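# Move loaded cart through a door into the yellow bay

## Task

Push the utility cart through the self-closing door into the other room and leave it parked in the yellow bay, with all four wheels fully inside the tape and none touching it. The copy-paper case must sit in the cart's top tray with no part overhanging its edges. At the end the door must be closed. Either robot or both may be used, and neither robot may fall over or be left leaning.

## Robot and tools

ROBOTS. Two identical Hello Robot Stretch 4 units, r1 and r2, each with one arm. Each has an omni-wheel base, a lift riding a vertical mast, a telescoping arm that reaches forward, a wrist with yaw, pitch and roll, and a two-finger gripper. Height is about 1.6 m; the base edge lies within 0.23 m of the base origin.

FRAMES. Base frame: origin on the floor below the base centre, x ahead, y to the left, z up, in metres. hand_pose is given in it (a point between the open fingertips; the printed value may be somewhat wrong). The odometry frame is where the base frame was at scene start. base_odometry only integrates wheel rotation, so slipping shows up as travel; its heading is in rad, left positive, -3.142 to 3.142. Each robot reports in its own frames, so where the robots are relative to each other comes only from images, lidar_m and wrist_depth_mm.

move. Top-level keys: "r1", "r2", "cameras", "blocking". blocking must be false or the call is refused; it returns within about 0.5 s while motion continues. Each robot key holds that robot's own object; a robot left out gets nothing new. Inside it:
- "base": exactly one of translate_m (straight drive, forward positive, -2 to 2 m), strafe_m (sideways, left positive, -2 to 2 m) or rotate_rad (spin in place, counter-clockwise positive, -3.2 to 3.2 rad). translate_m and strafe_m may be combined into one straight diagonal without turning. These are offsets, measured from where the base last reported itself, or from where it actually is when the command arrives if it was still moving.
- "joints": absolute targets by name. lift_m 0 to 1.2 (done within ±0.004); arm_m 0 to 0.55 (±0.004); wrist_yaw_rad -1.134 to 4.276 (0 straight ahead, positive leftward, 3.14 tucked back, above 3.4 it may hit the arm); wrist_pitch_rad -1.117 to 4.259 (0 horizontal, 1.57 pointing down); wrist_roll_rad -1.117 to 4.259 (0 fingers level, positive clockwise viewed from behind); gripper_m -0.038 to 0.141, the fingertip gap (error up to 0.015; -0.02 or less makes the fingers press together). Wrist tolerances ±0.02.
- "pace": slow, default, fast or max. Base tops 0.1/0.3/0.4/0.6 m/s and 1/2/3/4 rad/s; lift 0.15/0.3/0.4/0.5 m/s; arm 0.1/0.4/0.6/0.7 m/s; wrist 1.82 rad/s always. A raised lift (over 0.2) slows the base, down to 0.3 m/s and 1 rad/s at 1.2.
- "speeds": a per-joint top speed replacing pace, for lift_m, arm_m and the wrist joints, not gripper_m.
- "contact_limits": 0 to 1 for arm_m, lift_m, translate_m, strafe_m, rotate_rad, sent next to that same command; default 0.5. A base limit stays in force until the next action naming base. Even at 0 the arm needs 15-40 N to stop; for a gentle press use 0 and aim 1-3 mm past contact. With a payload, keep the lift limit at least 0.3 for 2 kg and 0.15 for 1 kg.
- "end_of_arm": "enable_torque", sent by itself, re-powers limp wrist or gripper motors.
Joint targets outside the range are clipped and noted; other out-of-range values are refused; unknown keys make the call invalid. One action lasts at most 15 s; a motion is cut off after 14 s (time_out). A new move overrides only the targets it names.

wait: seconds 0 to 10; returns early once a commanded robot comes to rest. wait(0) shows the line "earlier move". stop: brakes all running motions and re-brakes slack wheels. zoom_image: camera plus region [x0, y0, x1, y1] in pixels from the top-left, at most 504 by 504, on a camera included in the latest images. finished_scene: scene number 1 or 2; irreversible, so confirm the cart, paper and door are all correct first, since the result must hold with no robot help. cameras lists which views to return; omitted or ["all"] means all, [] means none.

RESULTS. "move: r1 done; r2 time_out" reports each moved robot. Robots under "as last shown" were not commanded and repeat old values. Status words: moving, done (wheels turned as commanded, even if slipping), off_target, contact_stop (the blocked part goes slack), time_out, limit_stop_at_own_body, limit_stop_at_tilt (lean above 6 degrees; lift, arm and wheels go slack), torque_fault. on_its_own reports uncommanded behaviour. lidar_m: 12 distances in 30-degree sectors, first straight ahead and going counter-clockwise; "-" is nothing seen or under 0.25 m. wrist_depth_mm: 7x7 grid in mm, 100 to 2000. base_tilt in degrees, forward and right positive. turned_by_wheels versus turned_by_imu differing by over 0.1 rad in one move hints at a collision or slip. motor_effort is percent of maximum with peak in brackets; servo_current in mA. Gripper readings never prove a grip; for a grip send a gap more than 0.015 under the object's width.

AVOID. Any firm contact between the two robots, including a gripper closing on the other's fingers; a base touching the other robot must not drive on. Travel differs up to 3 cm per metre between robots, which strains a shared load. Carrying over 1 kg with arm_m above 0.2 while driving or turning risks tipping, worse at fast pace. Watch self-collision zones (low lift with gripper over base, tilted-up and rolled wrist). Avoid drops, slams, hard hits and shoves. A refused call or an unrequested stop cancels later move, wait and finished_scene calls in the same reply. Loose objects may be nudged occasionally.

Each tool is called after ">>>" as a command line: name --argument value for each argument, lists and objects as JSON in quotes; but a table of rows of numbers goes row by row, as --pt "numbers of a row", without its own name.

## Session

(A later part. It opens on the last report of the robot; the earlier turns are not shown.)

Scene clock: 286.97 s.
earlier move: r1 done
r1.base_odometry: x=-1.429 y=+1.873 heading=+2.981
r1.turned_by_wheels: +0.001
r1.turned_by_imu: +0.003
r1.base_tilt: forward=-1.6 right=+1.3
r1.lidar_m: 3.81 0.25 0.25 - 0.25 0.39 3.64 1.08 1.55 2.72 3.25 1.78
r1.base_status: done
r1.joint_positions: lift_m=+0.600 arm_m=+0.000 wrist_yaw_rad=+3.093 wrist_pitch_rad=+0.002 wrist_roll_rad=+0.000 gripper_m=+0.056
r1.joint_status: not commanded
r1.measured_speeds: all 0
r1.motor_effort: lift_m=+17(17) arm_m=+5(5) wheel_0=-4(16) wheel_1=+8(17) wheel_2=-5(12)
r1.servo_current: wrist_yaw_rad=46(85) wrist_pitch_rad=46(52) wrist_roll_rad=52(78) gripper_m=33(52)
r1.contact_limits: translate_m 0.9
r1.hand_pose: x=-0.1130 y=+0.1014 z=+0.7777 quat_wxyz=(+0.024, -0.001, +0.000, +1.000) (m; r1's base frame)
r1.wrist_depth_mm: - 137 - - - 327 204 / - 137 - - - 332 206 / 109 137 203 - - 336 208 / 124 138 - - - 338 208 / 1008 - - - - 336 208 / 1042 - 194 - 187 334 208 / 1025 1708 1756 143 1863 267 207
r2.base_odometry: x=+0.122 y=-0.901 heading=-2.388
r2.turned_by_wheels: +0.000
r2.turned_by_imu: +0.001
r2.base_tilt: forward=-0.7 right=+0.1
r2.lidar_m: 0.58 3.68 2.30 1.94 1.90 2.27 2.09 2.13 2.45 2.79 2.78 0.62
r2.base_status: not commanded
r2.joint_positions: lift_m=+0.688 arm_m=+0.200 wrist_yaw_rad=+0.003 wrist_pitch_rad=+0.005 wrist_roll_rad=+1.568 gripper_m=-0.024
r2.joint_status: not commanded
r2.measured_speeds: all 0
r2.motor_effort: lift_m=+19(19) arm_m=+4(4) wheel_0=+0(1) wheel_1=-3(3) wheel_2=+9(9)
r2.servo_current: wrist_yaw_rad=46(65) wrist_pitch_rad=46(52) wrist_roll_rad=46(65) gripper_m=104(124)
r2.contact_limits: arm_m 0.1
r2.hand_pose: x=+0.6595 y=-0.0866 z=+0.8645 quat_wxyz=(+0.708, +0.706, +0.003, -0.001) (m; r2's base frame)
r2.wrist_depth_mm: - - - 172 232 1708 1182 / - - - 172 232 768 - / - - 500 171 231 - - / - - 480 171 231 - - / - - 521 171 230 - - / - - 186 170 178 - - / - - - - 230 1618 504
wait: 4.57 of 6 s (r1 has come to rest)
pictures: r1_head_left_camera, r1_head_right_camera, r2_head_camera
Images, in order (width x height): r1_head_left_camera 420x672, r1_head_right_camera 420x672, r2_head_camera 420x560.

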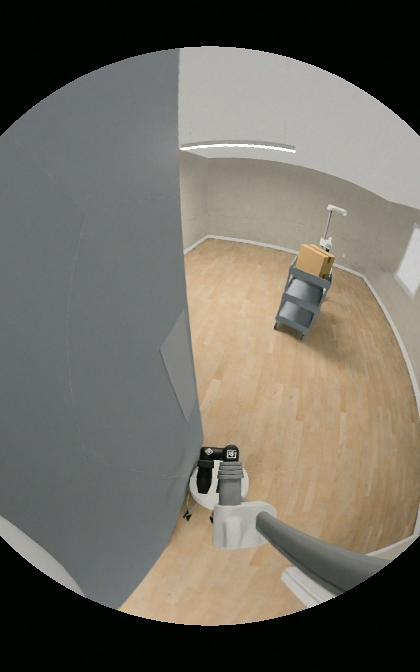

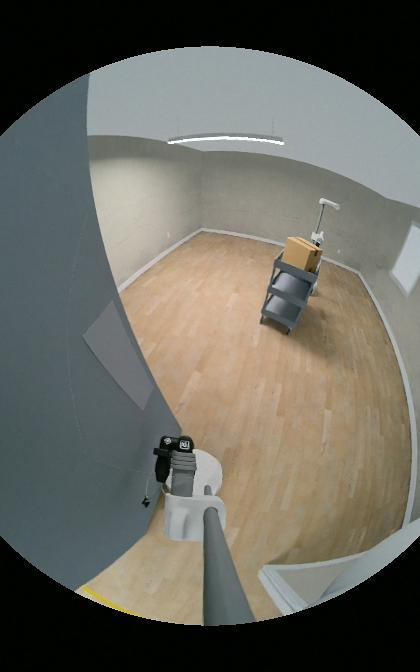

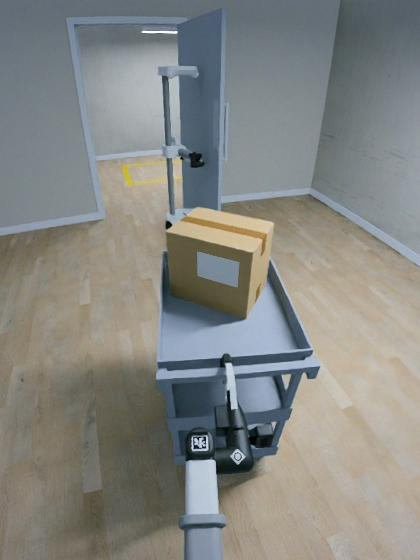

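>>> move --r1 '{"base":{"translate_m":0.06,"strafe_m":0.4},"pace":"slow","contact_limits":{"translate_m":0.6}}' --blocking false --cameras '[]'

>>> wait --seconds 6 --cameras '["r1_head_left_camera","r1_head_right_camera","r2_head_camera"]'

Scene clock: 291.83 s.
move: r1 moving
r1.base_odometry: x=-1.433 y=+1.861 heading=+2.981
r1.turned_by_wheels: -0.001
r1.turned_by_imu: -0.001
r1.base_tilt: forward=-1.5 right=+1.3
r1.lidar_m: 3.78 0.25 0.25 - 0.25 0.36 3.63 1.06 1.53 2.73 3.28 1.79
r1.base_status: translate_m moving; strafe_m moving
r1.joint_positions: lift_m=+0.600 arm_m=+0.000 wrist_yaw_rad=+3.093 wrist_pitch_rad=+0.002 wrist_roll_rad=+0.000 gripper_m=+0.056
r1.joint_status: not commanded
r1.measured_speeds: translate_m=+0.008 strafe_m=+0.052 rotate_rad=+0.002 lift_m=+0.000 arm_m=+0.000 wrist_yaw_rad=+0.000 wrist_pitch_rad=+0.000 wrist_roll_rad=+0.000
r1.motor_effort: lift_m=+17(17) arm_m=+5(5) wheel_0=-14(15) wheel_1=+9(13) wheel_2=-4(6)
r1.servo_current: wrist_yaw_rad=33(59) wrist_pitch_rad=46(52) wrist_roll_rad=46(59) gripper_m=46(46)
r1.contact_limits: translate_m 0.6
r1.hand_pose: x=-0.1130 y=+0.1014 z=+0.7777 quat_wxyz=(+0.024, -0.001, +0.000, +1.000) (m; r1's base frame)
r1.wrist_depth_mm: - 137 - - - 312 199 / - 137 - - - 315 200 / 109 138 203 - - 319 202 / 123 138 - - - 319 202 / 1060 - - - - 322 202 / 1078 - 193 - 188 319 203 / 1098 1661 1756 143 1863 257 202
r2: as last shown
r2.turned_by_imu: +0.000
r2.lidar_m: 0.58 3.66 2.29 1.93 1.93 2.24 2.13 2.09 2.47 2.77 2.79 0.62
r2.motor_effort: lift_m=+19(19) arm_m=+4(4) wheel_0=+0(0) wheel_1=-3(3) wheel_2=+9(9)
r2.servo_current: wrist_yaw_rad=46(59) wrist_pitch_rad=46(46) wrist_roll_rad=52(59) gripper_m=111(117)
r2.contact_limits: arm_m 0.1
r2.wrist_depth_mm: - - - 171 232 1661 1182 / - - - 171 232 768 - / - - 496 171 232 - - / - - 469 171 230 - - / - - 521 171 230 - - / - - 186 170 179 - - / - - - - 229 1618 500
pictures: none
No camera images: "cameras" was empty.

Scene clock: 293.93 s.
earlier move: r1 contact_stop
r1.base_odometry: x=-1.450 y=+1.818 heading=+3.010
r1.turned_by_wheels: +0.030
r1.turned_by_imu: +0.009
r1.base_tilt: forward=-1.6 right=+1.3
r1.lidar_m: 3.66 0.25 0.25 - 0.25 0.36 3.64 1.11 1.58 2.77 3.31 1.79
r1.base_status: translate_m contact_stop (by the wheels' count: +0.012 of +0.060); strafe_m contact_stop (by the wheels' count: +0.058 of +0.400)
r1.joint_positions: lift_m=+0.600 arm_m=+0.000 wrist_yaw_rad=+3.092 wrist_pitch_rad=+0.002 wrist_roll_rad=+0.000 gripper_m=+0.056
r1.joint_status: not commanded
r1.measured_speeds: all 0
r1.on_its_own: the wheels are slack since a contact_stop
r1.motor_effort: lift_m=+17(17) arm_m=+4(5) wheel_0=+0(25) wheel_1=+0(31) wheel_2=+0(16)
r1.servo_current: wrist_yaw_rad=39(65) wrist_pitch_rad=39(52) wrist_roll_rad=39(65) gripper_m=52(52)
r1.contact_limits: translate_m 0.6
r1.hand_pose: x=-0.1128 y=+0.1015 z=+0.7777 quat_wxyz=(+0.025, -0.001, +0.000, +1.000) (m; r1's base frame)
r1.wrist_depth_mm: - 137 - - - 264 178 / - 138 - - - 266 180 / 112 138 222 - - 294 181 / 131 144 - - - 271 183 / 1042 - - - - 272 182 / 1098 - 193 - 187 272 182 / 1060 1756 1756 143 517 210 181
r2.base_odometry: x=+0.122 y=-0.901 heading=-2.388
r2.turned_by_wheels: +0.000
r2.turned_by_imu: +0.000
r2.base_tilt: forward=-0.7 right=+0.0
r2.lidar_m: 0.58 3.67 2.31 1.97 1.91 2.26 2.13 2.10 2.46 2.80 2.80 0.63
r2.base_status: not commanded
r2.joint_positions: lift_m=+0.688 arm_m=+0.200 wrist_yaw_rad=+0.003 wrist_pitch_rad=+0.005 wrist_roll_rad=+1.568 gripper_m=-0.024
r2.joint_status: not commanded
r2.measured_speeds: all 0
r2.motor_effort: lift_m=+19(19) arm_m=+4(4) wheel_0=+0(0) wheel_1=-3(3) wheel_2=+9(9)
r2.servo_current: wrist_yaw_rad=46(59) wrist_pitch_rad=46(52) wrist_roll_rad=33(59) gripper_m=117(124)
r2.contact_limits: arm_m 0.1
r2.hand_pose: x=+0.6595 y=-0.0866 z=+0.8645 quat_wxyz=(+0.708, +0.706, +0.003, -0.001) (m; r2's base frame)
r2.wrist_depth_mm: - - - 172 231 1708 1160 / - - - 171 232 759 - / - - 496 171 231 - - / - - 477 171 230 - - / - - 517 171 230 - - / - - 186 170 179 - - / - - - - 230 1618 504
wait: 2.10 of 6 s (r1 has come to rest)
pictures: r1_head_left_camera, r1_head_right_camera, r2_head_camera
Images, in order (width x height): r1_head_left_camera 420x672, r1_head_right_camera 420x672, r2_head_camera 420x560.

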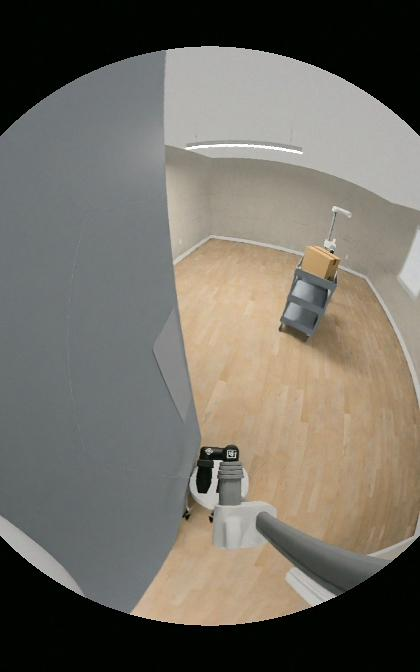

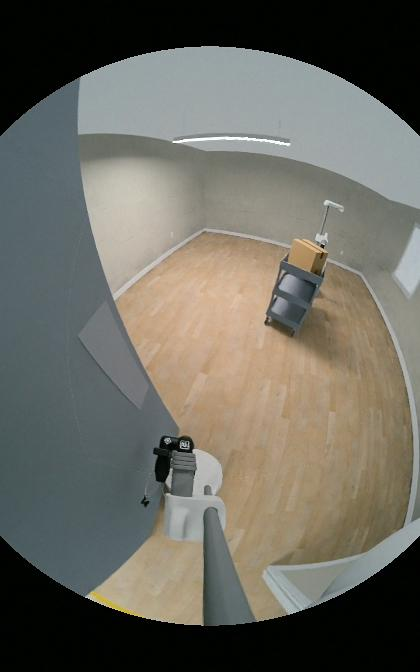

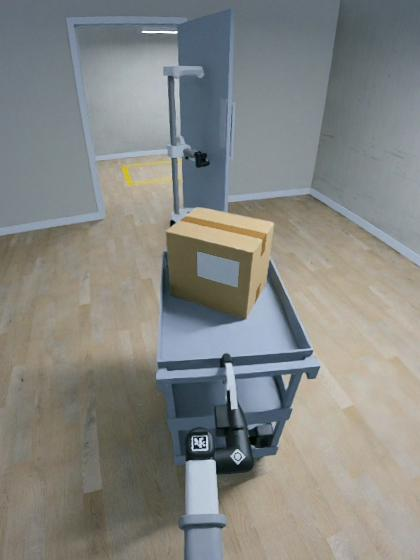

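>>> move --r1 '{"base":{"strafe_m":0.01},"pace":"slow"}' --r2 '{"joints":{"gripper_m":0.12}}' --blocking false --cameras '[]'

>>> wait --seconds 0.8 --cameras '[]'

>>> wait --seconds 1.2 --cameras '["r2_wrist_camera"]'

>>> move --r2 '{"base":{"translate_m":-0.3},"joints":{"arm_m":0.0}}' --blocking false --cameras '[]'

>>> wait --seconds 2.5 --cameras '["r2_head_camera","r1_head_left_camera"]'

Scene clock: 327.40 s.
move: r1 moving; r2 moving
r1.base_odometry: x=-1.451 y=+1.809 heading=+3.010
r1.turned_by_wheels: +0.000
r1.turned_by_imu: -0.001
r1.base_tilt: forward=-1.6 right=+1.3
r1.lidar_m: 3.66 0.25 0.25 - 0.25 0.33 3.63 1.12 1.58 2.76 3.31 1.79
r1.base_status: strafe_m moving
r1.joint_positions: lift_m=+0.600 arm_m=+0.000 wrist_yaw_rad=+3.092 wrist_pitch_rad=+0.002 wrist_roll_rad=+0.000 gripper_m=+0.056
r1.joint_status: not commanded
r1.measured_speeds: translate_m=+0.000 strafe_m=+0.011 rotate_rad=-0.003 lift_m=+0.000 arm_m=+0.000 wrist_yaw_rad=+0.000 wrist_pitch_rad=+0.000 wrist_roll_rad=+0.000
r1.motor_effort: lift_m=+17(17) arm_m=+4(4) wheel_0=-10(13) wheel_1=+7(10) wheel_2=+0(1)
r1.servo_current: wrist_yaw_rad=52(65) wrist_pitch_rad=39(46) wrist_roll_rad=59(59) gripper_m=46(46)
r1.hand_pose: x=-0.1128 y=+0.1015 z=+0.7777 quat_wxyz=(+0.025, -0.001, +0.000, +1.000) (m; r1's base frame)
r1.wrist_depth_mm: - 137 - - - 257 - / - 138 - - - 259 177 / 112 138 221 - - 260 179 / 130 145 - - - 262 179 / 1078 - - - - 264 179 / 1118 - 194 - 188 263 179 / 1098 1708 1756 143 480 220 179
r2.base_odometry: x=+0.122 y=-0.901 heading=-2.388
r2.turned_by_wheels: +0.000
r2.turned_by_imu: +0.000
r2.base_tilt: forward=-0.7 right=+0.1
r2.lidar_m: 0.59 3.68 2.31 1.91 1.93 2.29 2.10 2.11 2.46 2.80 2.79 0.62
r2.base_status: not commanded
r2.joint_positions: lift_m=+0.688 arm_m=+0.200 wrist_yaw_rad=+0.003 wrist_pitch_rad=+0.005 wrist_roll_rad=+1.568 gripper_m=+0.002
r2.joint_status: gripper_m moving
r2.measured_speeds: all 0
r2.motor_effort: lift_m=+19(19) arm_m=+4(4) wheel_0=+0(1) wheel_1=-3(3) wheel_2=+8(9)
r2.servo_current: wrist_yaw_rad=52(65) wrist_pitch_rad=46(46) wrist_roll_rad=46(52) gripper_m=72(124)
r2.contact_limits: arm_m 0.1
r2.hand_pose: x=+0.6595 y=-0.0866 z=+0.8646 quat_wxyz=(+0.708, +0.706, +0.003, -0.001) (m; r2's base frame)
r2.wrist_depth_mm: - - - 175 234 1661 1160 / - - - 174 235 1537 - / - - 504 174 233 831 - / - - 477 174 233 - - / - - 521 173 233 - - / - - 191 173 183 - - / - - - - 232 1708 508
pictures: none
No camera images: "cameras" was empty.

Scene clock: 327.77 s.
earlier move: r1 done; r2 moving
r1.base_odometry: x=-1.452 y=+1.809 heading=+3.010
r1.turned_by_wheels: +0.000
r1.turned_by_imu: +0.000
r1.base_tilt: forward=-1.6 right=+1.3
r1.lidar_m: 3.66 0.25 0.25 - 0.25 0.32 3.59 1.11 1.56 2.78 3.31 1.79
r1.base_status: done
r1.joint_positions: lift_m=+0.600 arm_m=+0.000 wrist_yaw_rad=+3.092 wrist_pitch_rad=+0.002 wrist_roll_rad=+0.000 gripper_m=+0.056
r1.joint_status: not commanded
r1.measured_speeds: all 0
r1.motor_effort: lift_m=+17(17) arm_m=+4(4) wheel_0=-9(13) wheel_1=+4(10) wheel_2=+0(1)
r1.servo_current: wrist_yaw_rad=39(65) wrist_pitch_rad=46(46) wrist_roll_rad=46(59) gripper_m=39(46)
r1.hand_pose: x=-0.1128 y=+0.1015 z=+0.7777 quat_wxyz=(+0.025, -0.001, +0.000, +1.000) (m; r1's base frame)
r1.wrist_depth_mm: - 137 - - - 255 - / - 138 - - - 258 177 / 112 138 222 - - 262 178 / 130 144 - - - 260 179 / 1060 - - - - 263 179 / 1118 - 193 - 187 260 179 / 1078 1756 1756 143 480 220 178
r2.base_odometry: x=+0.122 y=-0.901 heading=-2.388
r2.turned_by_wheels: +0.000
r2.turned_by_imu: +0.000
r2.base_tilt: forward=-0.7 right=+0.1
r2.lidar_m: 0.60 3.67 2.29 1.90 1.91 2.26 2.12 2.12 2.46 2.79 2.78 0.62
r2.base_status: not commanded
r2.joint_positions: lift_m=+0.688 arm_m=+0.200 wrist_yaw_rad=+0.003 wrist_pitch_rad=+0.003 wrist_roll_rad=+1.568 gripper_m=+0.042
r2.joint_status: gripper_m moving
r2.measured_speeds: translate_m=+0.000 strafe_m=+0.000 rotate_rad=+0.000 lift_m=+0.000 arm_m=+0.000 wrist_yaw_rad=+0.000 wrist_pitch_rad=-0.002 wrist_roll_rad=+0.000
r2.motor_effort: lift_m=+19(19) arm_m=+4(4) wheel_0=+0(1) wheel_1=-2(3) wheel_2=+3(9)
r2.servo_current: wrist_yaw_rad=52(65) wrist_pitch_rad=46(46) wrist_roll_rad=52(65) gripper_m=111(124)
r2.contact_limits: arm_m 0.1
r2.hand_pose: x=+0.6595 y=-0.0866 z=+0.8652 quat_wxyz=(+0.708, +0.706, +0.002, +0.000) (m; r2's base frame)
r2.wrist_depth_mm: - - - 187 247 1708 1182 / - - - 187 247 1661 - / - - 535 187 246 - - / - - 488 186 245 - - / - - 535 185 245 842 - / - - 196 185 190 - - / - - - - 244 1808 517
wait: 0.37 of 0.8 s (r1 has come to rest)
pictures: none
No camera images: "cameras" was empty.

Scene clock: 328.97 s.
earlier move: r2 moving
r1.base_odometry: x=-1.452 y=+1.809 heading=+3.010
r1.turned_by_wheels: +0.000
r1.turned_by_imu: +0.000
r1.base_tilt: forward=-1.6 right=+1.3
r1.lidar_m: 3.63 0.25 0.25 - 0.25 0.34 3.64 1.13 1.57 2.76 3.34 1.79
r1.base_status: done
r1.joint_positions: lift_m=+0.600 arm_m=+0.000 wrist_yaw_rad=+3.092 wrist_pitch_rad=+0.002 wrist_roll_rad=+0.000 gripper_m=+0.056
r1.joint_status: not commanded
r1.measured_speeds: all 0
r1.motor_effort: lift_m=+17(17) arm_m=+4(4) wheel_0=-8(13) wheel_1=+5(10) wheel_2=+0(1)
r1.servo_current: wrist_yaw_rad=33(65) wrist_pitch_rad=39(52) wrist_roll_rad=46(65) gripper_m=46(46)
r1.hand_pose: x=-0.1128 y=+0.1015 z=+0.7777 quat_wxyz=(+0.025, -0.001, +0.000, +1.000) (m; r1's base frame)
r1.wrist_depth_mm: - 137 - - - 254 - / - 137 - - - 258 177 / 112 138 222 - - 262 178 / 130 145 - - - 263 179 / 1060 - - - - 263 179 / 1118 - 195 - 188 262 178 / 1098 1708 1756 143 480 220 179
r2.base_odometry: x=+0.122 y=-0.901 heading=-2.388
r2.turned_by_wheels: +0.000
r2.turned_by_imu: +0.000
r2.base_tilt: forward=-0.6 right=+0.1
r2.lidar_m: 0.61 3.69 2.31 1.96 1.93 2.27 2.13 2.13 2.45 2.80 2.78 0.64
r2.base_status: not commanded
r2.joint_positions: lift_m=+0.688 arm_m=+0.200 wrist_yaw_rad=+0.003 wrist_pitch_rad=+0.003 wrist_roll_rad=+1.568 gripper_m=+0.120
r2.joint_status: gripper_m moving
r2.measured_speeds: all 0
r2.motor_effort: lift_m=+19(19) arm_m=+4(4) wheel_0=+0(1) wheel_1=-2(3) wheel_2=+3(9)
r2.servo_current: wrist_yaw_rad=39(65) wrist_pitch_rad=39(46) wrist_roll_rad=52(65) gripper_m=52(124)
r2.contact_limits: arm_m 0.1
r2.hand_pose: x=+0.6595 y=-0.0866 z=+0.8652 quat_wxyz=(+0.708, +0.706, +0.002, +0.000) (m; r2's base frame)
r2.wrist_depth_mm: - - - 191 252 1708 1160 / - - - 191 250 1661 - / - - 549 250 249 854 - / - - 488 251 249 866 - / - - 525 189 248 854 - / - - 200 189 200 - - / - - - - - 1756 -
wait: 1.20 s; no rest
pictures: r2_wrist_camera
Images, in order (width x height): r2_wrist_camera 616x392.

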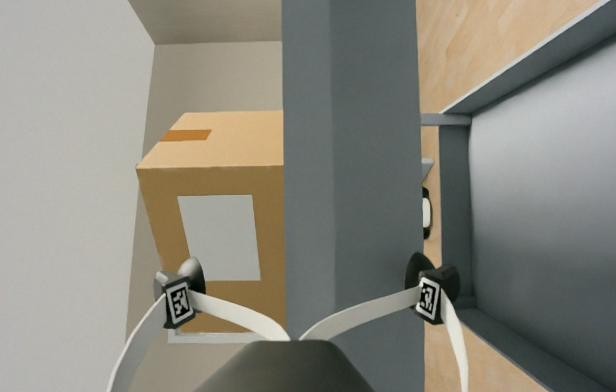

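Scene clock: 329.47 s.
earlier move: r2 done
move: r2 moving
r1: as last shown
r1.lidar_m: 3.65 0.25 0.25 - 0.25 0.35 3.62 1.11 1.53 2.77 3.31 1.79
r1.motor_effort: lift_m=+17(17) arm_m=+4(4) wheel_0=-9(9) wheel_1=+5(5) wheel_2=+0(0)
r1.servo_current: wrist_yaw_rad=46(65) wrist_pitch_rad=39(52) wrist_roll_rad=65(65) gripper_m=46(46)
r1.wrist_depth_mm: - 137 - - - 256 - / - 138 - - - 259 177 / 112 138 222 - - 260 178 / 130 144 - - - 263 179 / 1098 - - - - 263 180 / 1118 - 193 - 187 262 179 / 1098 1708 1808 143 477 221 179
r2.base_odometry: x=+0.144 y=-0.879 heading=-2.388
r2.turned_by_wheels: +0.000
r2.turned_by_imu: +0.000
r2.base_tilt: forward=-0.7 right=+0.0
r2.lidar_m: 0.64 3.72 2.30 1.91 1.94 2.27 2.09 2.09 2.37 2.81 2.79 0.68
r2.base_status: translate_m moving
r2.joint_positions: lift_m=+0.688 arm_m=+0.149 wrist_yaw_rad=+0.003 wrist_pitch_rad=+0.003 wrist_roll_rad=+1.568 gripper_m=+0.120
r2.joint_status: arm_m moving; the others done
r2.measured_speeds: translate_m=-0.122 strafe_m=+0.000 rotate_rad=+0.005 lift_m=+0.000 arm_m=-0.195 wrist_yaw_rad=+0.000 wrist_pitch_rad=+0.000 wrist_roll_rad=+0.000
r2.motor_effort: lift_m=+19(19) arm_m=-6(10) wheel_0=-7(10) wheel_1=-8(8) wheel_2=+11(14)
r2.servo_current: wrist_yaw_rad=39(59) wrist_pitch_rad=46(46) wrist_roll_rad=52(59) gripper_m=52(52)
r2.hand_pose: x=+0.6090 y=-0.0866 z=+0.8652 quat_wxyz=(+0.708, +0.706, +0.002, +0.000) (m; r2's base frame)
r2.wrist_depth_mm: - - - 325 325 1576 473 / - - - 324 324 1708 - / - - 634 322 324 917 - / - - 564 322 322 917 - / - - 609 320 322 - - / - - 200 262 213 - - / - - - - - 1661 508
pictures: none
No camera images: "cameras" was empty.

Scene clock: 331.47 s.
earlier move: r2 done
r1.base_odometry: x=-1.452 y=+1.809 heading=+3.010
r1.turned_by_wheels: +0.000
r1.turned_by_imu: +0.000
r1.base_tilt: forward=-1.6 right=+1.3
r1.lidar_m: 3.64 0.25 0.25 - 0.25 0.33 3.64 1.10 1.58 2.76 3.32 1.78
r1.base_status: not commanded
r1.joint_positions: lift_m=+0.600 arm_m=+0.000 wrist_yaw_rad=+3.092 wrist_pitch_rad=+0.002 wrist_roll_rad=+0.000 gripper_m=+0.056
r1.joint_status: not commanded
r1.measured_speeds: all 0
r1.motor_effort: lift_m=+17(17) arm_m=+4(4) wheel_0=-9(10) wheel_1=+5(5) wheel_2=+0(0)
r1.servo_current: wrist_yaw_rad=52(65) wrist_pitch_rad=46(52) wrist_roll_rad=33(65) gripper_m=39(52)
r1.hand_pose: x=-0.1128 y=+0.1015 z=+0.7777 quat_wxyz=(+0.025, -0.001, +0.000, +1.000) (m; r1's base frame)
r1.wrist_depth_mm: - 137 - - - 255 - / - 138 - - - 258 177 / 112 138 223 - - 262 178 / 131 145 - - - 263 178 / 1060 - - - - 262 179 / 1138 - 194 - 187 262 179 / 1118 1708 1708 143 480 220 178
r2.base_odometry: x=+0.340 y=-0.696 heading=-2.388
r2.turned_by_wheels: +0.000
r2.turned_by_imu: +0.000
r2.base_tilt: forward=-0.7 right=+0.1
r2.lidar_m: 0.91 3.88 2.22 1.84 1.84 2.15 1.84 1.83 2.11 2.89 2.88 0.95
r2.base_status: done
r2.joint_positions: lift_m=+0.688 arm_m=+0.000 wrist_yaw_rad=+0.003 wrist_pitch_rad=+0.003 wrist_roll_rad=+1.568 gripper_m=+0.120
r2.joint_status: all done
r2.measured_speeds: all 0
r2.motor_effort: lift_m=+19(19) arm_m=-7(10) wheel_0=-3(11) wheel_1=-4(9) wheel_2=+4(14)
r2.servo_current: wrist_yaw_rad=39(59) wrist_pitch_rad=39(46) wrist_roll_rad=39(59) gripper_m=46(59)
r2.hand_pose: x=+0.4597 y=-0.0867 z=+0.8652 quat_wxyz=(+0.708, +0.706, +0.002, +0.000) (m; r2's base frame)
r2.wrist_depth_mm: - - - - - 1708 1182 / - - - - - 1537 1182 / - - - 1042 - 759 - / - - - 960 - 741 - / - - - 1042 - 732 - / - - 198 683 213 732 1205 / - - - - - 1808 1205
wait: 2.00 of 2.5 s (r2 has come to rest)
pictures: r1_head_left_camera, r2_head_camera
Images, in order (width x height): r1_head_left_camera 420x672, r2_head_camera 420x560.

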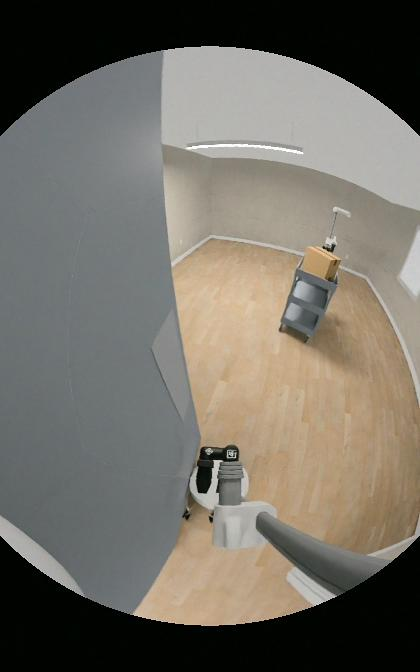

